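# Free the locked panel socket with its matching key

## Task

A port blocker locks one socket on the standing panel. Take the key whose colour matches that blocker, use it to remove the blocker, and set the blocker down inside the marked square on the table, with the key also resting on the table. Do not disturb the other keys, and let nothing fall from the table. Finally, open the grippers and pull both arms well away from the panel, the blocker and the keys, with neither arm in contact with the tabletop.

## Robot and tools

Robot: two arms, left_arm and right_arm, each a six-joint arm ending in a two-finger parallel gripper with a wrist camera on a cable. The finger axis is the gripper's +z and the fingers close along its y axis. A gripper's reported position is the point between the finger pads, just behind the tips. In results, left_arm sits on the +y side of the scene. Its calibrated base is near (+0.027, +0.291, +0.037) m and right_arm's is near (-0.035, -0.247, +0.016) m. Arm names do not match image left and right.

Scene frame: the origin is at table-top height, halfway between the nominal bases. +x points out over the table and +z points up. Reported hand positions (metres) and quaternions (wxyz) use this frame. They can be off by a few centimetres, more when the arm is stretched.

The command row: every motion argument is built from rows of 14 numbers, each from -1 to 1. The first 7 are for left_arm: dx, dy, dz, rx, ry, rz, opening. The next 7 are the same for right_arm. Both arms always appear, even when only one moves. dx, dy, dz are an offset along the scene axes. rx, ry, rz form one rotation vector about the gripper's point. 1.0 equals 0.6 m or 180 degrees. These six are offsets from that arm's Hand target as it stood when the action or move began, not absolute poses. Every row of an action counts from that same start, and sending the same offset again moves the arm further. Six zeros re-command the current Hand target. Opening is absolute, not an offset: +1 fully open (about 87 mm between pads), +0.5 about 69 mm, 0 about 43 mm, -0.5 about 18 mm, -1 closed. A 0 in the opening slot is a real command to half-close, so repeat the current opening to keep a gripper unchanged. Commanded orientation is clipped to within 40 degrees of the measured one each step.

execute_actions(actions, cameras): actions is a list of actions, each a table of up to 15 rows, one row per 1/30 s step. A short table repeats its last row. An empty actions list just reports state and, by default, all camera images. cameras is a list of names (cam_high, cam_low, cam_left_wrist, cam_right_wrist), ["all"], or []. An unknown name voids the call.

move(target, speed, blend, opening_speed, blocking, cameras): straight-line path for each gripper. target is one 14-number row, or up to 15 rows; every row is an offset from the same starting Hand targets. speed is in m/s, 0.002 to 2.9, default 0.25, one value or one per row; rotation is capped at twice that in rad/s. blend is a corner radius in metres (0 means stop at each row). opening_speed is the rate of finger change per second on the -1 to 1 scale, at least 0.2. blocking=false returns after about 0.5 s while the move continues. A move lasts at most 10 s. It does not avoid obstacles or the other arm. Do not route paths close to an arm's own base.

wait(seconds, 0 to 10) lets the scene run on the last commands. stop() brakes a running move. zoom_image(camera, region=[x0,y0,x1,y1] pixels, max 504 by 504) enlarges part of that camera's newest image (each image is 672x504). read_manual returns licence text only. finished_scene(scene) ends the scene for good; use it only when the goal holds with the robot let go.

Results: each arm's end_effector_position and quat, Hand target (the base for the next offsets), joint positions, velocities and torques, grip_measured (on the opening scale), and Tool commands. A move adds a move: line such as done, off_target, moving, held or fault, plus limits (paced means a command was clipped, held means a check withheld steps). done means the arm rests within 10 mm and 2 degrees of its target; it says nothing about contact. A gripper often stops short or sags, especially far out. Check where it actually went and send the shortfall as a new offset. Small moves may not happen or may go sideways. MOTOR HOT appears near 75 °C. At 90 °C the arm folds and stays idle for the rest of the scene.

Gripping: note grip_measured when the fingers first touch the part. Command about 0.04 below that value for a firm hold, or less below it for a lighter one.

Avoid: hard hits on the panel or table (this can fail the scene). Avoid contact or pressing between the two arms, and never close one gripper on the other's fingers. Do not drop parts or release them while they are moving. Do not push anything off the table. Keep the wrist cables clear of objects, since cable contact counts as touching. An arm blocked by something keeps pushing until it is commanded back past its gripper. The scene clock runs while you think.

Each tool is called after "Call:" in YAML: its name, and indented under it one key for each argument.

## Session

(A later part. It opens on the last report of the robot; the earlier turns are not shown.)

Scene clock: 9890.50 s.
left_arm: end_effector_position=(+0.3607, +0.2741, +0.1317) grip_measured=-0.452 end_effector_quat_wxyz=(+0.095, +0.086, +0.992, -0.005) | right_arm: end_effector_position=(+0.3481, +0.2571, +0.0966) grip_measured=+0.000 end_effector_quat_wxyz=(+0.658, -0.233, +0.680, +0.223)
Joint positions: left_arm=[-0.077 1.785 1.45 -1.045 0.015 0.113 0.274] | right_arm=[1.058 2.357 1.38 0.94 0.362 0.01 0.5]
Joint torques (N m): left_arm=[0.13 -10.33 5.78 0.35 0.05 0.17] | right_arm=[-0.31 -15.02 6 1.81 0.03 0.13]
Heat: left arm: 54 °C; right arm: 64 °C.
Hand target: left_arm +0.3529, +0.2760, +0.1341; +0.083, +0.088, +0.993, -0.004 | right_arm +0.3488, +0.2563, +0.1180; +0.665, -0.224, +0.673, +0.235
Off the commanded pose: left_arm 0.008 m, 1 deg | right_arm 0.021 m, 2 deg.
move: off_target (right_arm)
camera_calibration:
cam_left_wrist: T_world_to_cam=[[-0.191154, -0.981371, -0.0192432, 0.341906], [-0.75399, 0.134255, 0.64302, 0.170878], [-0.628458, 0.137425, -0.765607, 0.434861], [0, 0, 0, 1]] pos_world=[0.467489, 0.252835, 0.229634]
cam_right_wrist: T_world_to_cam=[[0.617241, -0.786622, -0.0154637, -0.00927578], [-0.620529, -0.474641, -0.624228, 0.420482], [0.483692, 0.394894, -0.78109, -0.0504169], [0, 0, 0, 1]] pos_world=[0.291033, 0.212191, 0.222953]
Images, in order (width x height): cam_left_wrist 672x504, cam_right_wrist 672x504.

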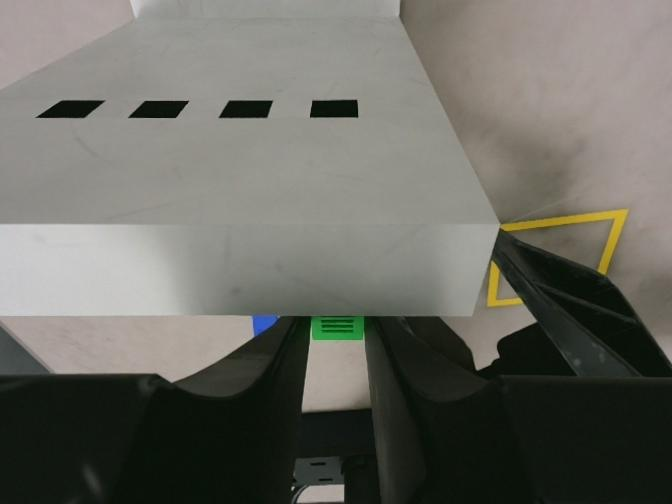

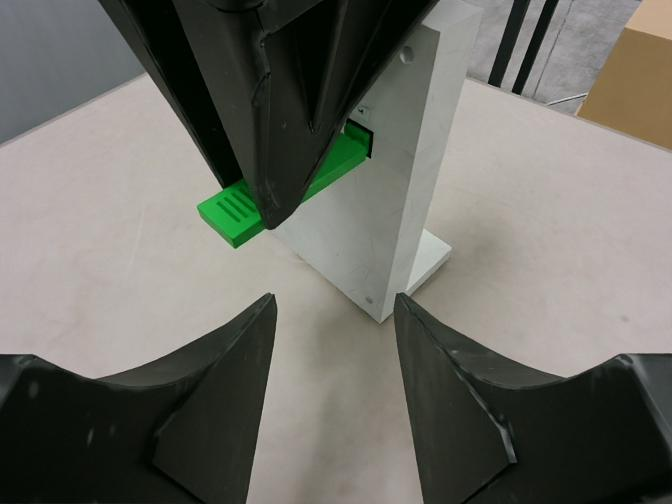

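Call:
move:
  target: [-0.0263, 0.0046, -0.002, 0.001, 0.0055, 0, -0.62, 0, 0, 0, 0, 0, 0, 0]
  speed: 0.05
  cameras: ["cam_right_wrist","cam_left_wrist"]

Call:
zoom_image:
  camera: "cam_right_wrist"
  region: [322, 110, 392, 180]

Scene clock: 9899.83 s.
left_arm: end_effector_position=(+0.3382, +0.2755, +0.1235) grip_measured=-0.452 end_effector_quat_wxyz=(+0.060, +0.086, +0.994, -0.006) | right_arm: end_effector_position=(+0.3481, +0.2571, +0.0966) grip_measured=+0.000 end_effector_quat_wxyz=(+0.658, -0.233, +0.680, +0.223)
Joint positions: left_arm=[-0.077 1.771 1.4 -1.08 0.015 0.115 0.274] | right_arm=[1.058 2.357 1.38 0.94 0.362 0.01 0.5]
Joint torques (N m): left_arm=[0.47 -13.05 5.16 0.53 -0.01 0.16] | right_arm=[-0.77 -14.9 6.05 1.86 0.03 0.17]
Heat: left arm: 55 °C; right arm: 64 °C.
Hand target: left_arm +0.3372, +0.2787, +0.1329; +0.074, +0.088, +0.993, -0.003 | right_arm +0.3488, +0.2563, +0.1180; +0.665, -0.224, +0.673, +0.235
Off the commanded pose: left_arm 0.010 m, 2 deg | right_arm 0.021 m, 2 deg.
move: off_target (right_arm)
camera_calibration:
cam_left_wrist: T_world_to_cam=[[-0.19326, -0.981094, -0.0102201, 0.338382], [-0.706489, 0.131924, 0.69532, 0.137006], [-0.680826, 0.141598, -0.718628, 0.425014], [0, 0, 0, 1]] pos_world=[0.45155, 0.25373, 0.213622]
cam_right_wrist: T_world_to_cam=[[0.617241, -0.786622, -0.0154637, -0.00927578], [-0.620529, -0.474641, -0.624228, 0.420482], [0.483692, 0.394894, -0.78109, -0.0504169], [0, 0, 0, 1]] pos_world=[0.291033, 0.212191, 0.222953]
Images, in order (width x height): cam_left_wrist 672x504, cam_right_wrist 672x504.

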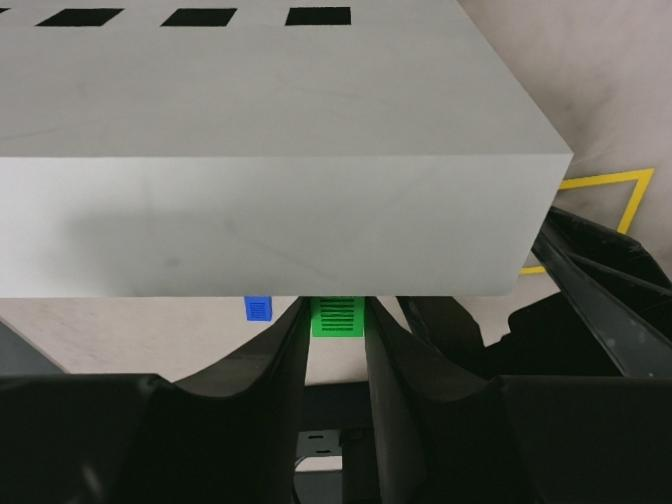

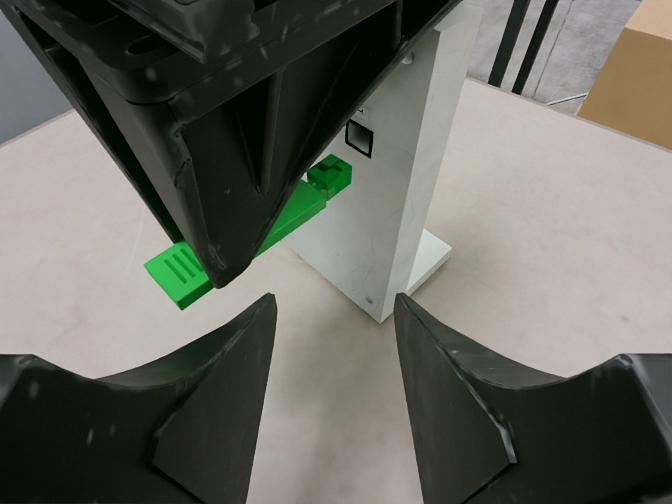

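Scaled by 7.200.

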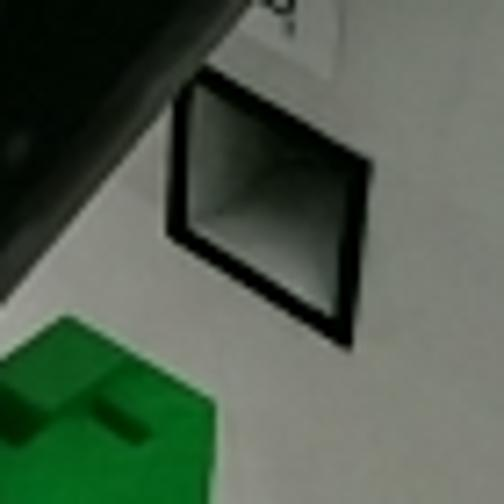

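Call:
move:
  target:
    - [0,0,0,0,0,0,-0.62,-0.0333,-0.25,0,0,0,0,0]
    - [0,0,0,0,0,0,-0.62,-0.18,-0.618,0.192,-0.0666,0.179,-0.1093,0]
  speed: 0.15
  blend: [0.03,0]
  cameras: ["cam_high","cam_left_wrist"]

Scene clock: 9951.00 s.
left_arm: end_effector_position=(+0.3380, +0.2755, +0.1236) grip_measured=-0.452 end_effector_quat_wxyz=(+0.060, +0.086, +0.994, -0.006) | right_arm: end_effector_position=(+0.2377, -0.1160, +0.2176) grip_measured=+0.000 end_effector_quat_wxyz=(+0.443, -0.106, +0.885, +0.093)
Joint positions: left_arm=[-0.077 1.771 1.4 -1.08 0.015 0.115 0.274] | right_arm=[0.544 1.006 0.949 -0.58 0.145 0.194 0.5]
Joint torques (N m): left_arm=[0.58 -12.98 5.16 0.53 0.02 0.17] | right_arm=[-0.55 -2.25 11.12 1.68 0.06 0.02]
Heat: left arm: 58 °C; right arm: 63 °C.
Hand target: left_arm +0.3371, +0.2787, +0.1329; +0.074, +0.088, +0.993, -0.003 | right_arm +0.2408, -0.1146, +0.2331; +0.457, -0.101, +0.878, +0.102
Off the commanded pose: left_arm 0.010 m, 2 deg | right_arm 0.016 m, 2 deg.
move: off_target (right_arm)
camera_calibration:
cam_left_wrist: T_world_to_cam=[[-0.193259, -0.981096, -0.0100696, 0.33833], [-0.705944, 0.131917, 0.695874, 0.136644], [-0.681391, 0.141593, -0.718093, 0.425016], [0, 0, 0, 1]] pos_world=[0.45145, 0.25373, 0.213521]
Images, in order (width x height): cam_high 672x504, cam_left_wrist 672x504.

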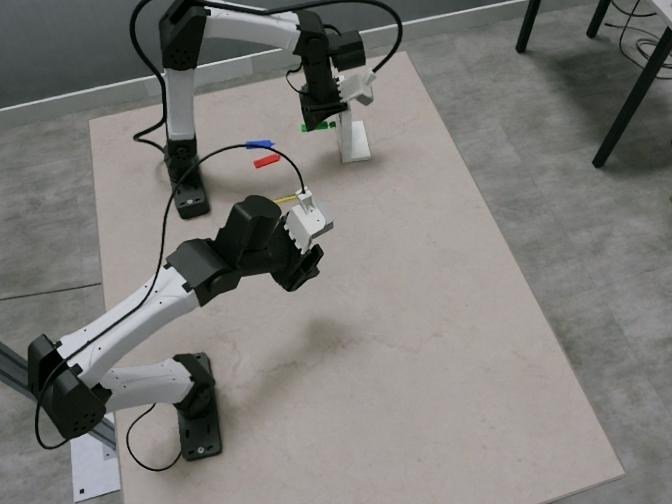

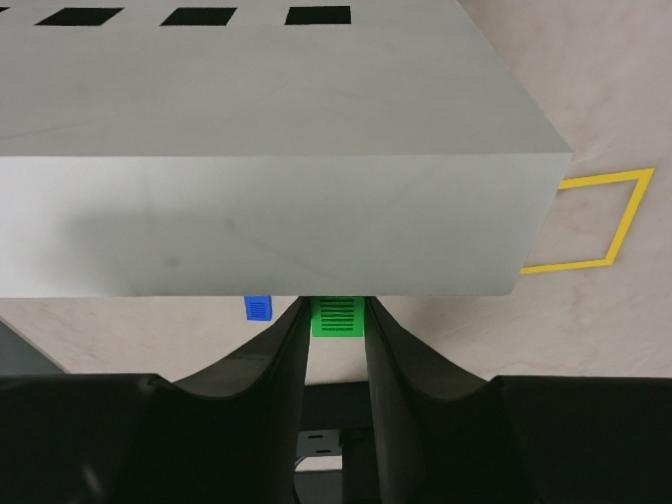

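Call:
move:
  target: [-0.0537, 0.0088, 0.0285, -0.0054, -0.0297, 0, -0.62, 0, 0, 0, 0, 0, 0, 0]
  speed: 0.06
  cameras: ["cam_high","cam_left_wrist","cam_right_wrist"]

Call:
zoom_image:
  camera: "cam_high"
  region: [230, 60, 400, 230]

Scene clock: 9983.53 s.
left_arm: end_effector_position=(+0.3019, +0.2832, +0.1445) grip_measured=-0.452 end_effector_quat_wxyz=(+0.100, +0.086, +0.991, -0.003) | right_arm: end_effector_position=(+0.2376, -0.1159, +0.2176) grip_measured=+0.000 end_effector_quat_wxyz=(+0.443, -0.106, +0.885, +0.093)
Joint positions: left_arm=[-0.059 1.547 1.239 -1.061 0.016 0.132 0.274] | right_arm=[0.544 1.006 0.949 -0.581 0.145 0.194 0.5]
Joint torques (N m): left_arm=[0.62 -10.37 5.03 0.91 0.17 0.23] | right_arm=[-0.58 -2.45 11.23 1.7 0.01 0.08]
Heat: left arm: 59 °C; right arm: 50 °C.
Hand target: left_arm +0.3049, +0.2839, +0.1501; +0.121, +0.087, +0.989, -0.007 | right_arm +0.2408, -0.1146, +0.2332; +0.457, -0.101, +0.878, +0.102
Off the commanded pose: left_arm 0.006 m, 2 deg | right_arm 0.016 m, 2 deg.
move: off_target (right_arm)
camera_calibration:
cam_left_wrist: T_world_to_cam=[[-0.191378, -0.98123, -0.0237179, 0.340499], [-0.760825, 0.133037, 0.635174, 0.120594], [-0.620097, 0.139603, -0.772005, 0.404233], [0, 0, 0, 1]] pos_world=[0.407578, 0.261632, 0.243548]
cam_right_wrist: T_world_to_cam=[[0.2664, -0.959538, -0.0911982, -0.152797], [-0.962649, -0.260124, -0.0751182, 0.237125], [0.0483559, 0.107803, -0.992996, 0.361167], [0, 0, 0, 1]] pos_world=[0.251509, -0.123868, 0.362515]
Images, in order (width x height): cam_high 672x504, cam_left_wrist 672x504, cam_right_wrist 672x504.

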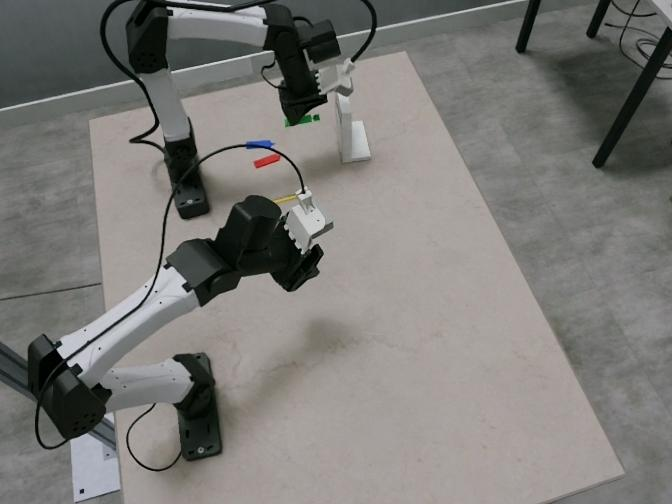

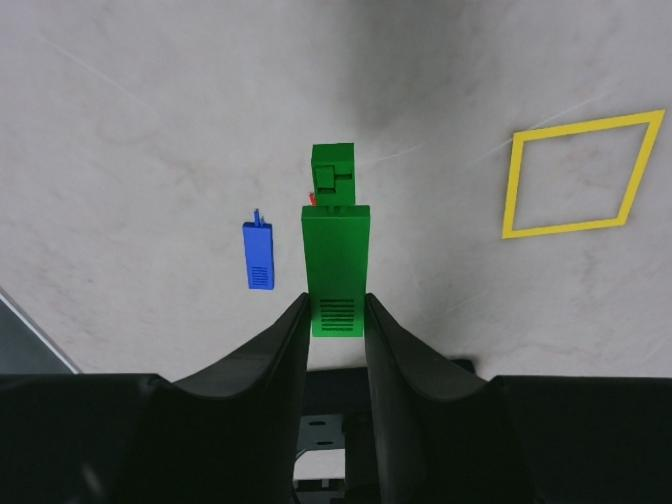

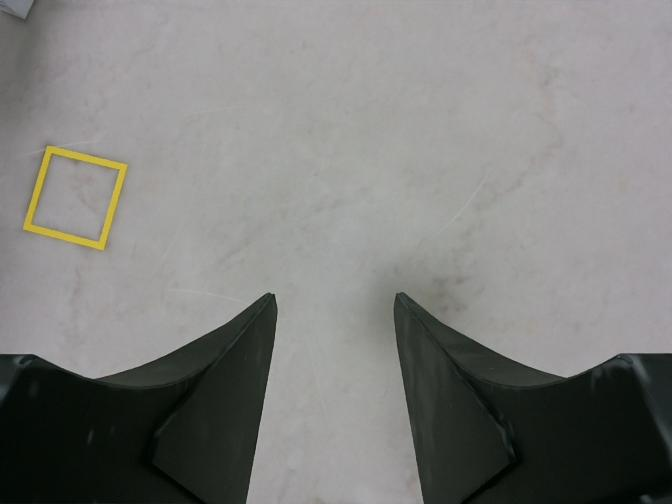

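Scaled by 2.965.

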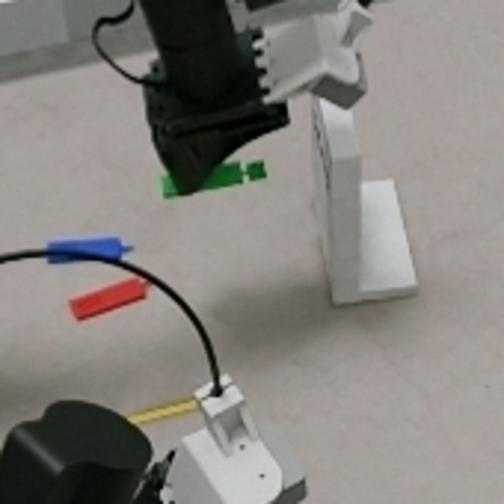

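Call:
move:
  target: [-0.1565, -0.1965, 0, 0, 0, -0.178, -0.62, 0, 0, 0, 0, 0, 0, 0]
  speed: 0.08
  cameras: ["cam_high","cam_left_wrist","cam_right_wrist"]

Call:
zoom_image:
  camera: "cam_high"
  region: [230, 60, 400, 230]

Scene clock: 9996.83 s.
left_arm: end_effector_position=(+0.2139, +0.1672, +0.1464) grip_measured=-0.452 end_effector_quat_wxyz=(+0.106, +0.357, +0.927, -0.036) | right_arm: end_effector_position=(+0.2376, -0.1159, +0.2176) grip_measured=+0.000 end_effector_quat_wxyz=(+0.443, -0.106, +0.885, +0.093)
Joint positions: left_arm=[-0.614 1.331 1.058 -1.076 0.023 0.139 0.274] | right_arm=[0.544 1.006 0.949 -0.581 0.145 0.194 0.5]
Joint torques (N m): left_arm=[-0.53 -7.9 5.16 0.76 0.07 -0.03] | right_arm=[-0.62 -2.29 11.18 1.63 0.05 0.1]
Heat: left arm: 58 °C; right arm: 48 °C.
Hand target: left_arm +0.2111, +0.1661, +0.1500; +0.114, +0.356, +0.926, -0.040 | right_arm +0.2408, -0.1146, +0.2332; +0.457, -0.101, +0.878, +0.102
Off the commanded pose: left_arm 0.005 m, 1 deg | right_arm 0.016 m, 2 deg.
move: off_target (right_arm)
camera_calibration:
cam_left_wrist: T_world_to_cam=[[-0.684936, -0.728288, -0.0214324, 0.27282], [-0.581886, 0.529072, 0.61765, -0.0340481], [-0.438488, 0.435522, -0.786161, 0.280998], [0, 0, 0, 1]] pos_world=[0.290266, 0.094325, 0.247786]
cam_right_wrist: T_world_to_cam=[[0.2664, -0.959538, -0.0911982, -0.152797], [-0.962649, -0.260124, -0.0751182, 0.237125], [0.0483559, 0.107803, -0.992996, 0.361167], [0, 0, 0, 1]] pos_world=[0.251509, -0.123868, 0.362515]
Images, in order (width x height): cam_high 672x504, cam_left_wrist 672x504, cam_right_wrist 672x504.

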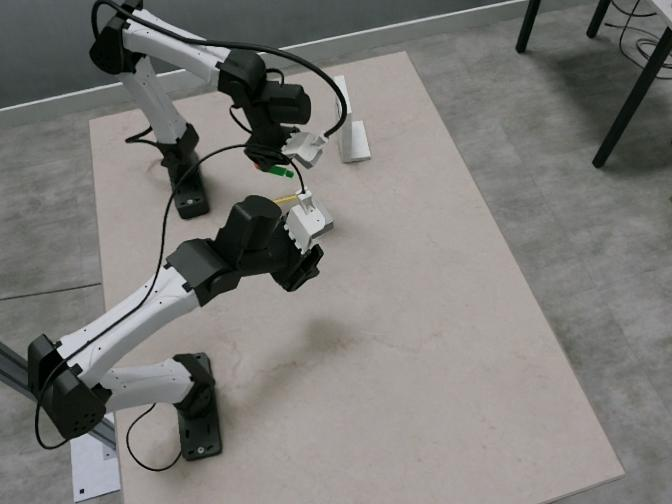

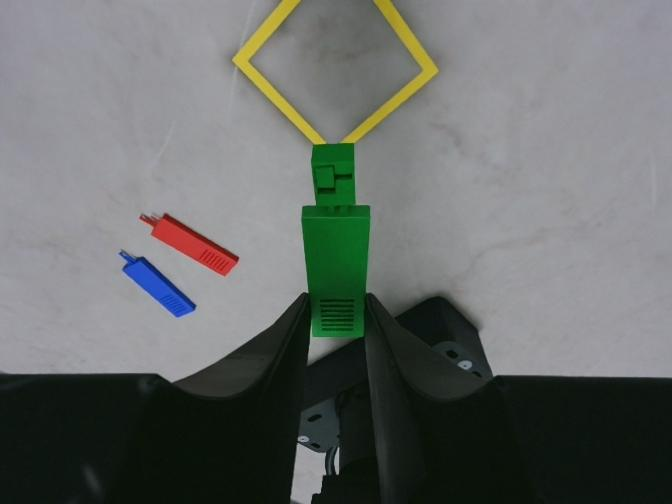

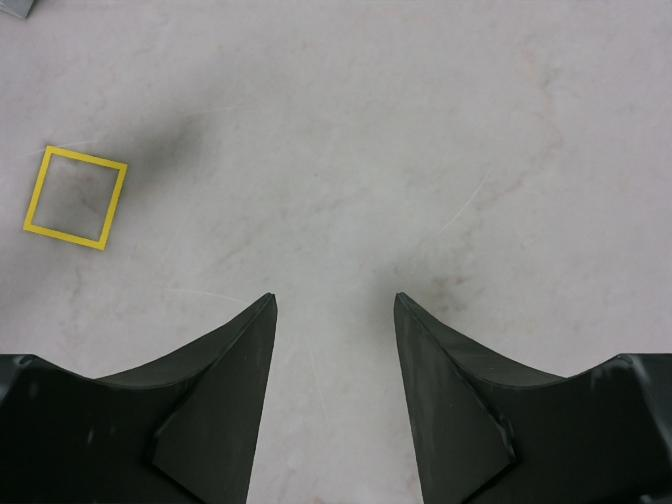

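Scaled by 2.965.

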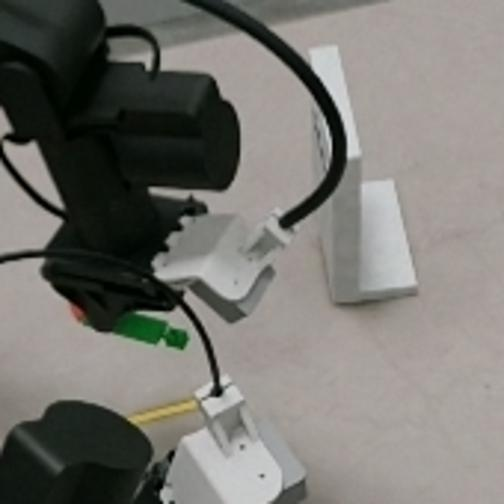

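Call:
move:
  target: [0, 0, -0.175, 0, 0, 0, -0.62, 0, 0, 0, 0, 0, 0, 0]
  speed: 0.08
  cameras: ["cam_high","cam_left_wrist","cam_right_wrist"]

Call:
zoom_image:
  camera: "cam_high"
  region: [230, 130, 350, 220]

Scene clock: 10026.40 s.
left_arm: end_effector_position=(+0.2099, +0.1698, +0.0482) grip_measured=-0.452 end_effector_quat_wxyz=(+0.112, +0.357, +0.927, -0.038) | right_arm: end_effector_position=(+0.2376, -0.1159, +0.2176) grip_measured=+0.000 end_effector_quat_wxyz=(+0.443, -0.106, +0.885, +0.093)
Joint positions: left_arm=[-0.614 1.397 0.705 -0.644 0.023 0.137 0.274] | right_arm=[0.544 1.006 0.949 -0.581 0.145 0.194 0.5]
Joint torques (N m): left_arm=[-0.57 -4.07 4.85 1.03 0.07 0.01] | right_arm=[-0.75 -2.17 11.11 1.66 0.06 0.05]
Heat: left arm: 54 °C; right arm: 46 °C.
Hand target: left_arm +0.2110, +0.1662, +0.0450; +0.114, +0.356, +0.926, -0.040 | right_arm +0.2408, -0.1146, +0.2332; +0.457, -0.101, +0.878, +0.102
Off the commanded pose: left_arm 0.005 m, 0 deg | right_arm 0.016 m, 2 deg.
move: off_target (right_arm)
camera_calibration:
cam_left_wrist: T_world_to_cam=[[-0.68391, -0.729201, -0.0231153, 0.269914], [-0.588736, 0.532903, 0.607786, 0.0242003], [-0.430879, 0.429279, -0.793765, 0.200784], [0, 0, 0, 1]] pos_world=[0.285358, 0.097733, 0.150905]
cam_right_wrist: T_world_to_cam=[[0.2664, -0.959538, -0.0911982, -0.152797], [-0.962649, -0.260124, -0.0751182, 0.237125], [0.0483559, 0.107803, -0.992996, 0.361167], [0, 0, 0, 1]] pos_world=[0.251509, -0.123868, 0.362515]
Images, in order (width x height): cam_high 672x504, cam_left_wrist 672x504, cam_right_wrist 672x504.

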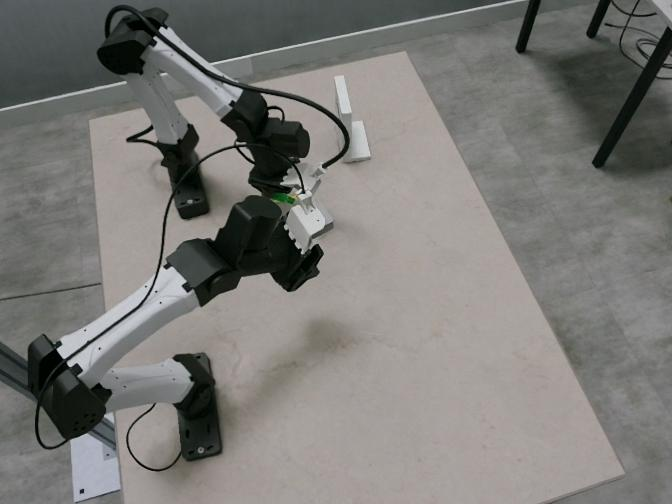

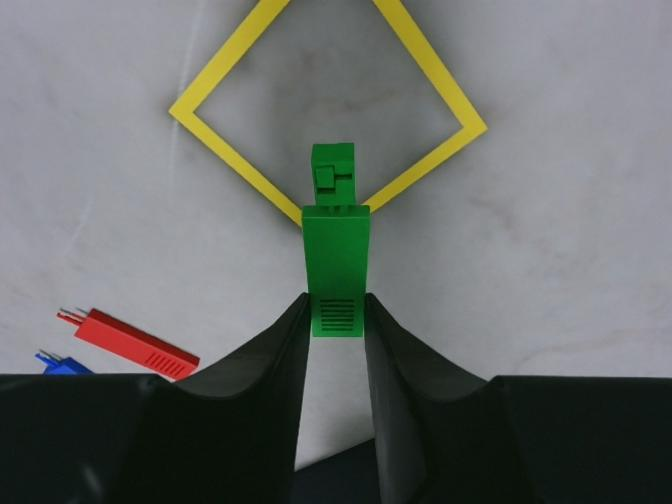

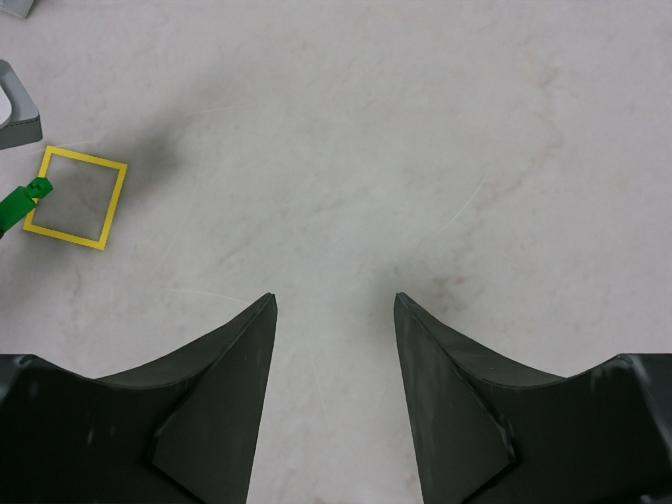

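Scaled by 4.200.

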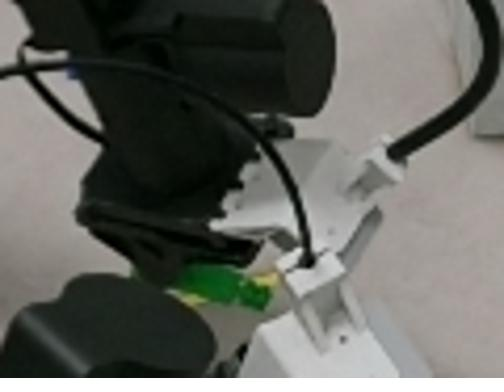

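Call:
move:
  target: [0, 0, -0.05, 0, 0, 0, -0.62, 0, 0, 0, 0, 0, 0, 0]
  speed: 0.04
  cameras: ["cam_left_wrist","cam_right_wrist"]

Call:
zoom_image:
  camera: "cam_right_wrist"
  region: [0, 120, 150, 260]

Scene clock: 10044.60 s.
left_arm: end_effector_position=(+0.2103, +0.1696, +0.0182) grip_measured=-0.452 end_effector_quat_wxyz=(+0.111, +0.357, +0.927, -0.038) | right_arm: end_effector_position=(+0.2376, -0.1159, +0.2176) grip_measured=+0.000 end_effector_quat_wxyz=(+0.443, -0.106, +0.885, +0.093)
Joint positions: left_arm=[-0.614 1.473 0.631 -0.494 0.023 0.137 0.274] | right_arm=[0.544 1.006 0.949 -0.581 0.145 0.194 0.5]
Joint torques (N m): left_arm=[-0.47 -4.34 4.45 1.02 0.09 -0.01] | right_arm=[-0.73 -2.33 11.26 1.66 0.1 0.06]
Heat: left arm: 51 °C; right arm: 46 °C.
Hand target: left_arm +0.2111, +0.1661, +0.0150; +0.114, +0.357, +0.926, -0.040 | right_arm +0.2408, -0.1146, +0.2332; +0.457, -0.101, +0.878, +0.102
Off the commanded pose: left_arm 0.005 m, 0 deg | right_arm 0.016 m, 2 deg.
move: off_target (right_arm)
camera_calibration:
cam_left_wrist: T_world_to_cam=[[-0.683894, -0.729216, -0.0230834, 0.269266], [-0.588386, 0.532556, 0.60843, 0.0427472], [-0.431384, 0.429683, -0.793272, 0.177237], [0, 0, 0, 1]] pos_world=[0.285759, 0.0974325, 0.120804]
cam_right_wrist: T_world_to_cam=[[0.2664, -0.959538, -0.0911982, -0.152797], [-0.962649, -0.260124, -0.0751182, 0.237125], [0.0483559, 0.107803, -0.992996, 0.361167], [0, 0, 0, 1]] pos_world=[0.251509, -0.123868, 0.362515]
Images, in order (width x height): cam_left_wrist 672x504, cam_right_wrist 672x504.

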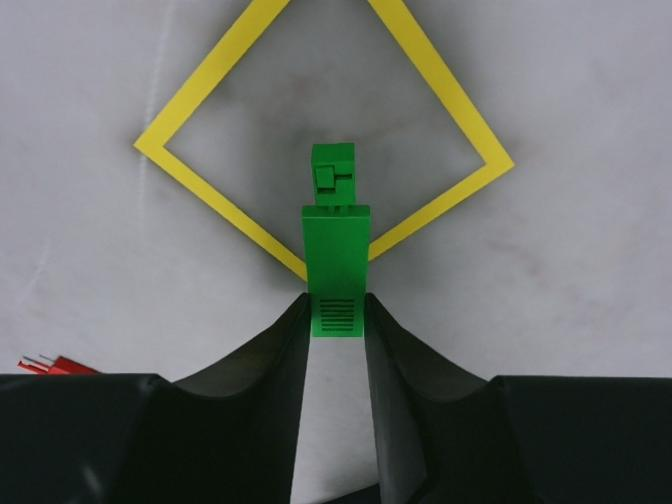

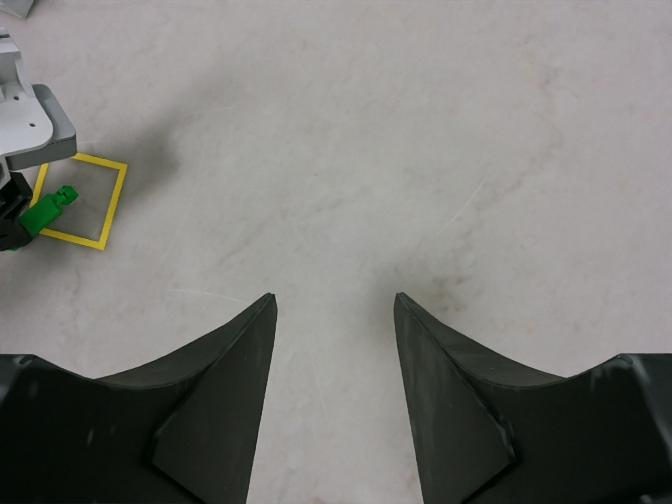

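Scaled by 3.360.

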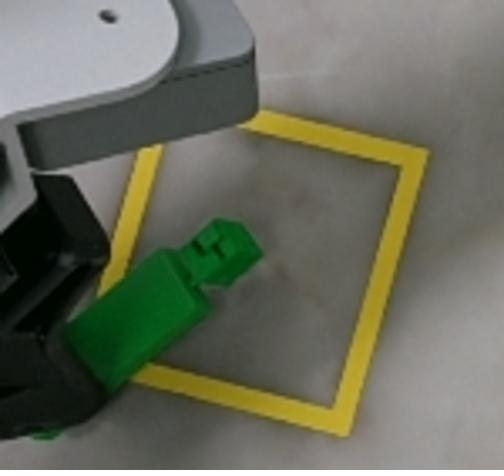

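Call:
move:
  target:
    - [0.01, -0.0089, 0, 0, 0, 0, -0.62, 0, 0, 0, 0, 0, 0, 0]
    - [0.01, -0.0089, -0.0067, 0, 0, 0, -0.62, 0, 0, 0, 0, 0, 0, 0]
  speed: 0.03
  blend: [0.002,0]
  cameras: ["cam_left_wrist","cam_right_wrist"]

Call:
zoom_image:
  camera: "cam_right_wrist"
  region: [0, 120, 150, 260]

Scene clock: 10066.87 s.
left_arm: end_effector_position=(+0.2074, +0.1706, +0.0120) grip_measured=-0.452 end_effector_quat_wxyz=(+0.098, +0.357, +0.928, -0.035) | right_arm: end_effector_position=(+0.2376, -0.1159, +0.2176) grip_measured=+0.000 end_effector_quat_wxyz=(+0.443, -0.106, +0.885, +0.093)
Joint positions: left_arm=[-0.617 1.504 0.631 -0.489 0.023 0.134 0.274] | right_arm=[0.544 1.006 0.949 -0.581 0.145 0.194 0.5]
Joint torques (N m): left_arm=[-0.73 -3.75 6.04 1.1 0.06 0.01] | right_arm=[-0.62 -2.3 11.08 1.69 0.06 0.11]
Heat: left arm: 48 °C; right arm: 46 °C.
Hand target: left_arm +0.2171, +0.1607, +0.0110; +0.115, +0.357, +0.926, -0.040 | right_arm +0.2408, -0.1146, +0.2332; +0.457, -0.101, +0.878, +0.102
Off the commanded pose: left_arm 0.014 m, 2 deg | right_arm 0.016 m, 2 deg.
move: off_target (left_arm, right_arm)
camera_calibration:
cam_left_wrist: T_world_to_cam=[[-0.683876, -0.729374, -0.0180831, 0.267815], [-0.574896, 0.523443, 0.62889, 0.0428149], [-0.44923, 0.440479, -0.777284, 0.172329], [0, 0, 0, 1]] pos_world=[0.285182, 0.097019, 0.111866]
cam_right_wrist: T_world_to_cam=[[0.2664, -0.959538, -0.0911982, -0.152797], [-0.962649, -0.260124, -0.0751182, 0.237125], [0.0483559, 0.107803, -0.992996, 0.361167], [0, 0, 0, 1]] pos_world=[0.251509, -0.123868, 0.362515]
Images, in order (width x height): cam_left_wrist 672x504, cam_right_wrist 672x504.

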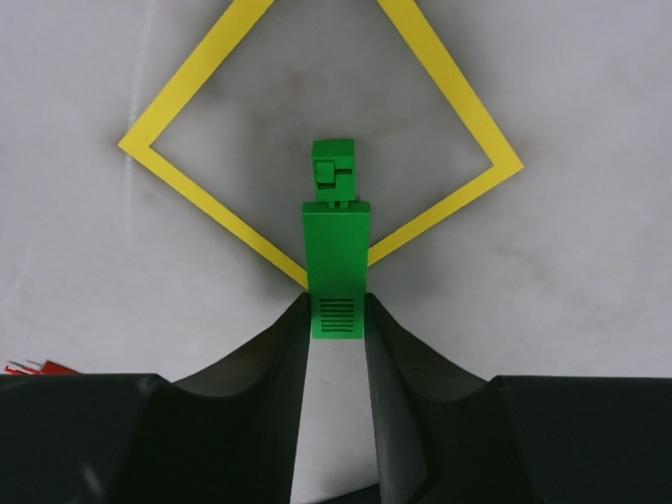

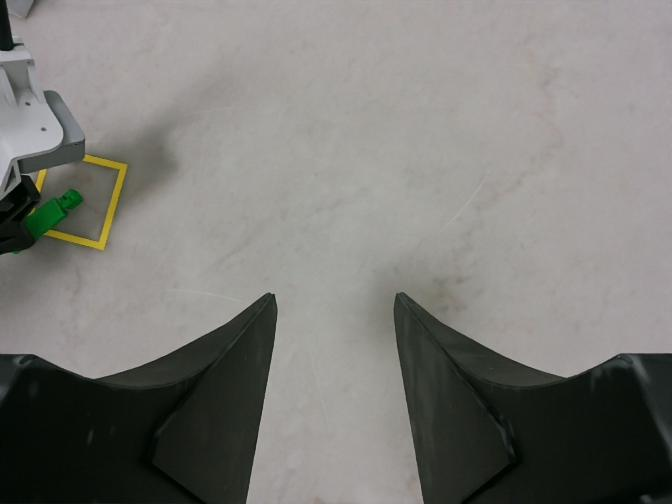

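Scaled by 3.360.

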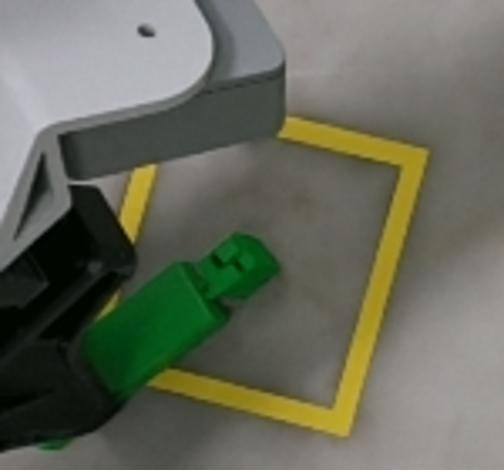

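Call:
move:
  target: [-0.0143, 0.0138, 0.0025, 0, 0, 0, -0.62, 0, 0, 0, 0, 0, 0, 0]
  speed: 0.03
  cameras: ["cam_left_wrist"]

Call:
zoom_image:
  camera: "cam_left_wrist"
  region: [260, 120, 410, 350]

Scene clock: 10084.63 s.
left_arm: end_effector_position=(+0.2071, +0.1708, +0.0123) grip_measured=-0.452 end_effector_quat_wxyz=(+0.103, +0.357, +0.928, -0.036) | right_arm: end_effector_position=(+0.2376, -0.1159, +0.2176) grip_measured=+0.000 end_effector_quat_wxyz=(+0.443, -0.106, +0.885, +0.093)
Joint positions: left_arm=[-0.617 1.493 0.622 -0.483 0.023 0.134 0.274] | right_arm=[0.544 1.006 0.949 -0.581 0.145 0.194 0.5]
Joint torques (N m): left_arm=[0.05 -7.35 3.66 0.97 0.09 0.1] | right_arm=[-0.9 -2.5 10.84 1.64 0.12 0.12]
Heat: left arm: 49 °C; right arm: 47 °C.
Hand target: left_arm +0.2085, +0.1690, +0.0125; +0.115, +0.357, +0.926, -0.040 | right_arm +0.2408, -0.1146, +0.2332; +0.457, -0.101, +0.878, +0.102
Off the commanded pose: left_arm 0.002 m, 1 deg | right_arm 0.016 m, 2 deg.
move: off_target (right_arm)
camera_calibration:
cam_left_wrist: T_world_to_cam=[[-0.683746, -0.729461, -0.0194142, 0.267786], [-0.579434, 0.526565, 0.622082, 0.0427961], [-0.443562, 0.436595, -0.782712, 0.17197], [0, 0, 0, 1]] pos_world=[0.284175, 0.0977238, 0.113179]
Images, in order (width x height): cam_left_wrist 672x504.

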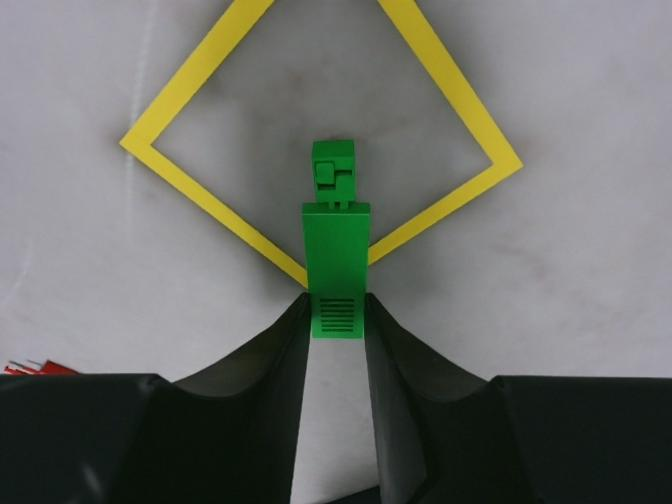

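Scaled by 2.191.

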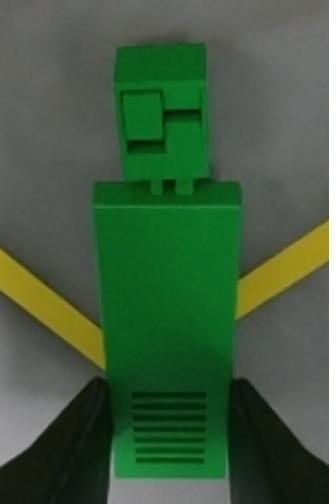

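Call:
move:
  target: [0, 0, -0.003, 0, 0, 0, -0.62, 0, 0, 0, 0, 0, 0, 0]
  speed: 0.02

Call:
move:
  target: [0, 0, 0, 0, 0, 0, -0.1, 0, 0, 0, 0, 0, 0, 0]
  speed: 0.02
  opening_speed: 0.4
  cameras: ["cam_left_wrist","cam_right_wrist"]

Call:
zoom_image:
  camera: "cam_left_wrist"
  region: [260, 120, 410, 350]

Scene clock: 10097.87 s.
left_arm: end_effector_position=(+0.2072, +0.1707, +0.0120) grip_measured=-0.452 end_effector_quat_wxyz=(+0.103, +0.357, +0.928, -0.036) | right_arm: end_effector_position=(+0.2376, -0.1159, +0.2176) grip_measured=+0.000 end_effector_quat_wxyz=(+0.443, -0.106, +0.885, +0.093)
Joint positions: left_arm=[-0.617 1.493 0.62 -0.479 0.023 0.134 0.274] | right_arm=[0.544 1.006 0.949 -0.581 0.145 0.194 0.5]
Joint torques (N m): left_arm=[-0.02 -6.79 3.36 1.05 0.07 0.1] | right_arm=[-0.59 -2.45 11.22 1.69 0.13 0.08]
Heat: left arm: 48 °C; right arm: 47 °C.
Hand target: left_arm +0.2085, +0.1690, +0.0107; +0.115, +0.357, +0.926, -0.040 | right_arm +0.2408, -0.1146, +0.2332; +0.457, -0.101, +0.878, +0.102
Off the commanded pose: left_arm 0.003 m, 1 deg | right_arm 0.016 m, 2 deg.
move: off_target (right_arm)

Scene clock: 10099.37 s.
left_arm: end_effector_position=(+0.2080, +0.1731, +0.0106) grip_measured=-0.100 end_effector_quat_wxyz=(+0.106, +0.356, +0.928, -0.030) | right_arm: end_effector_position=(+0.2376, -0.1159, +0.2176) grip_measured=+0.000 end_effector_quat_wxyz=(+0.443, -0.106, +0.885, +0.093)
Joint positions: left_arm=[-0.617 1.493 0.613 -0.471 0.01 0.134 0.45] | right_arm=[0.544 1.006 0.949 -0.581 0.145 0.194 0.5]
Joint torques (N m): left_arm=[-0.08 -6.84 3.92 0.96 0.26 0.09] | right_arm=[-0.95 -2.29 11 1.64 0.09 0.09]
Heat: left arm: 48 °C; right arm: 47 °C.
Hand target: left_arm +0.2084, +0.1690, +0.0107; +0.114, +0.357, +0.926, -0.040 | right_arm +0.2408, -0.1146, +0.2332; +0.457, -0.101, +0.878, +0.102
Off the commanded pose: left_arm 0.004 m, 2 deg | right_arm 0.016 m, 2 deg.
move: off_target (right_arm)
camera_calibration:
cam_left_wrist: T_world_to_cam=[[-0.681329, -0.731227, -0.0331317, 0.270001], [-0.587222, 0.519008, 0.621128, 0.0460843], [-0.43699, 0.442649, -0.783008, 0.167621], [0, 0, 0, 1]] pos_world=[0.28427, 0.0993167, 0.11157]
cam_right_wrist: T_world_to_cam=[[0.2664, -0.959538, -0.0911982, -0.152797], [-0.962649, -0.260124, -0.0751182, 0.237125], [0.0483559, 0.107803, -0.992996, 0.361167], [0, 0, 0, 1]] pos_world=[0.251509, -0.123868, 0.362515]
Images, in order (width x height): cam_left_wrist 672x504, cam_right_wrist 672x504.

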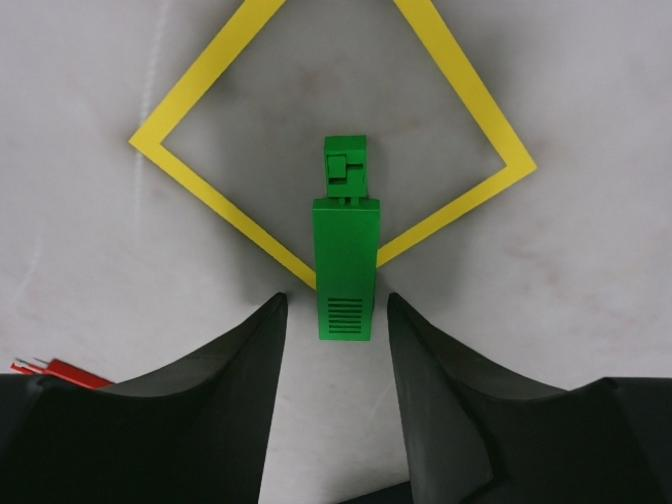

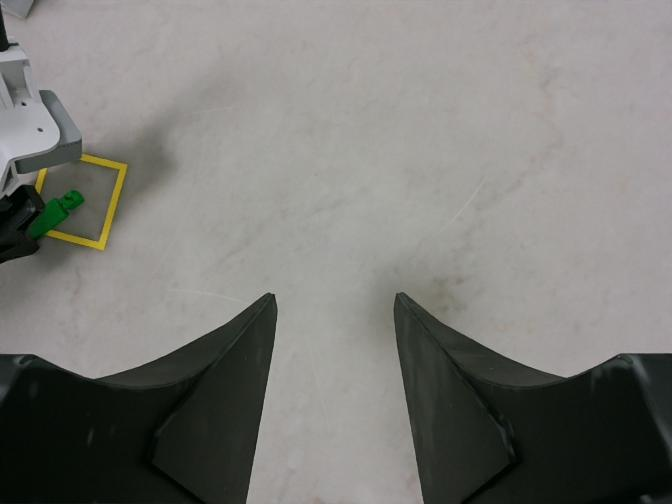

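Scaled by 2.191.

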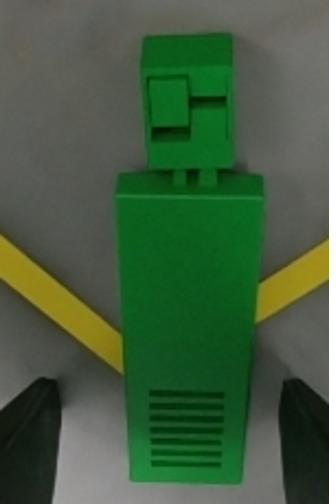

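Call:
move:
  target: [0, 0.004, 0.2, 0, 0, 0, -0.1, 0, 0, 0, 0, 0, 0, 0]
  speed: 0.1
  cameras: ["cam_left_wrist","cam_right_wrist","cam_high"]

Call:
zoom_image:
  camera: "cam_left_wrist"
  region: [240, 0, 480, 300]

Scene clock: 10123.97 s.
left_arm: end_effector_position=(+0.2015, +0.1760, +0.1193) grip_measured=-0.100 end_effector_quat_wxyz=(+0.092, +0.357, +0.929, -0.030) | right_arm: end_effector_position=(+0.2376, -0.1159, +0.2176) grip_measured=+0.000 end_effector_quat_wxyz=(+0.443, -0.106, +0.885, +0.093)
Joint positions: left_arm=[-0.617 1.308 0.935 -1.004 0.016 0.135 0.45] | right_arm=[0.544 1.006 0.949 -0.581 0.145 0.194 0.5]
Joint torques (N m): left_arm=[0.58 -7.01 7.87 0.71 0.18 0.2] | right_arm=[-0.75 -2.44 11.07 1.72 0.06 0.11]
Heat: left arm: 48 °C; right arm: 48 °C.
Hand target: left_arm +0.2084, +0.1714, +0.1306; +0.114, +0.357, +0.926, -0.040 | right_arm +0.2408, -0.1146, +0.2332; +0.457, -0.101, +0.878, +0.102
Off the commanded pose: left_arm 0.014 m, 3 deg | right_arm 0.016 m, 2 deg.
move: off_target (left_arm, right_arm)
camera_calibration:
cam_left_wrist: T_world_to_cam=[[-0.683815, -0.729302, -0.0227096, 0.27035], [-0.570118, 0.514618, 0.640417, -0.0317198], [-0.45537, 0.450874, -0.767692, 0.249037], [0, 0, 0, 1]] pos_world=[0.28019, 0.101206, 0.217637]
cam_right_wrist: T_world_to_cam=[[0.2664, -0.959538, -0.0911982, -0.152797], [-0.962649, -0.260124, -0.0751182, 0.237125], [0.0483559, 0.107803, -0.992996, 0.361167], [0, 0, 0, 1]] pos_world=[0.251509, -0.123868, 0.362515]
Images, in order (width x height): cam_high 672x504, cam_left_wrist 672x504, cam_right_wrist 672x504.

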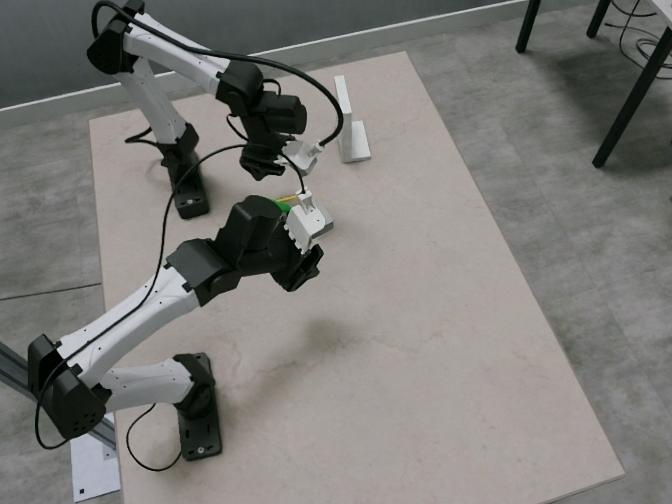

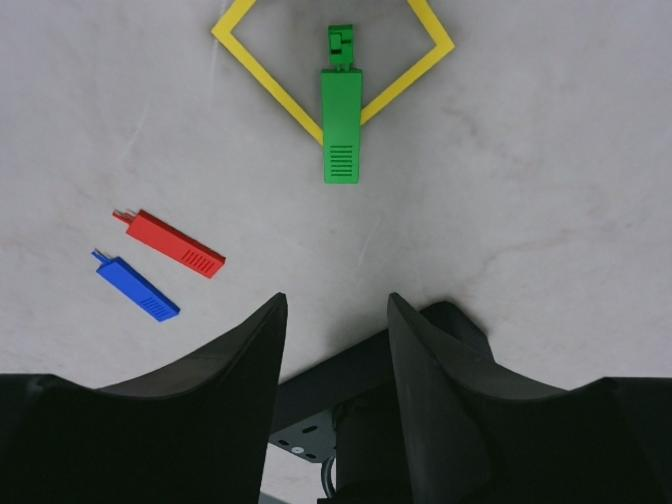

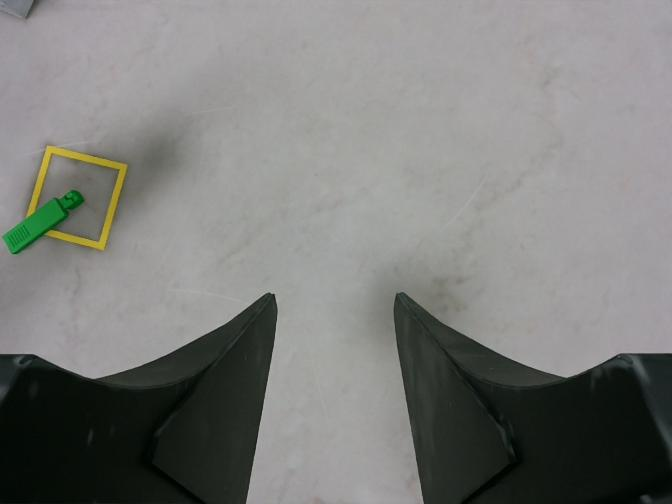

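Scaled by 1.680.

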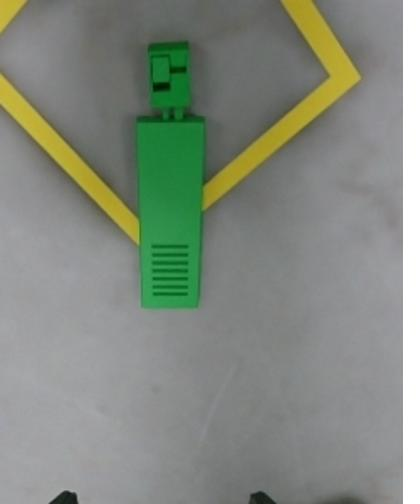

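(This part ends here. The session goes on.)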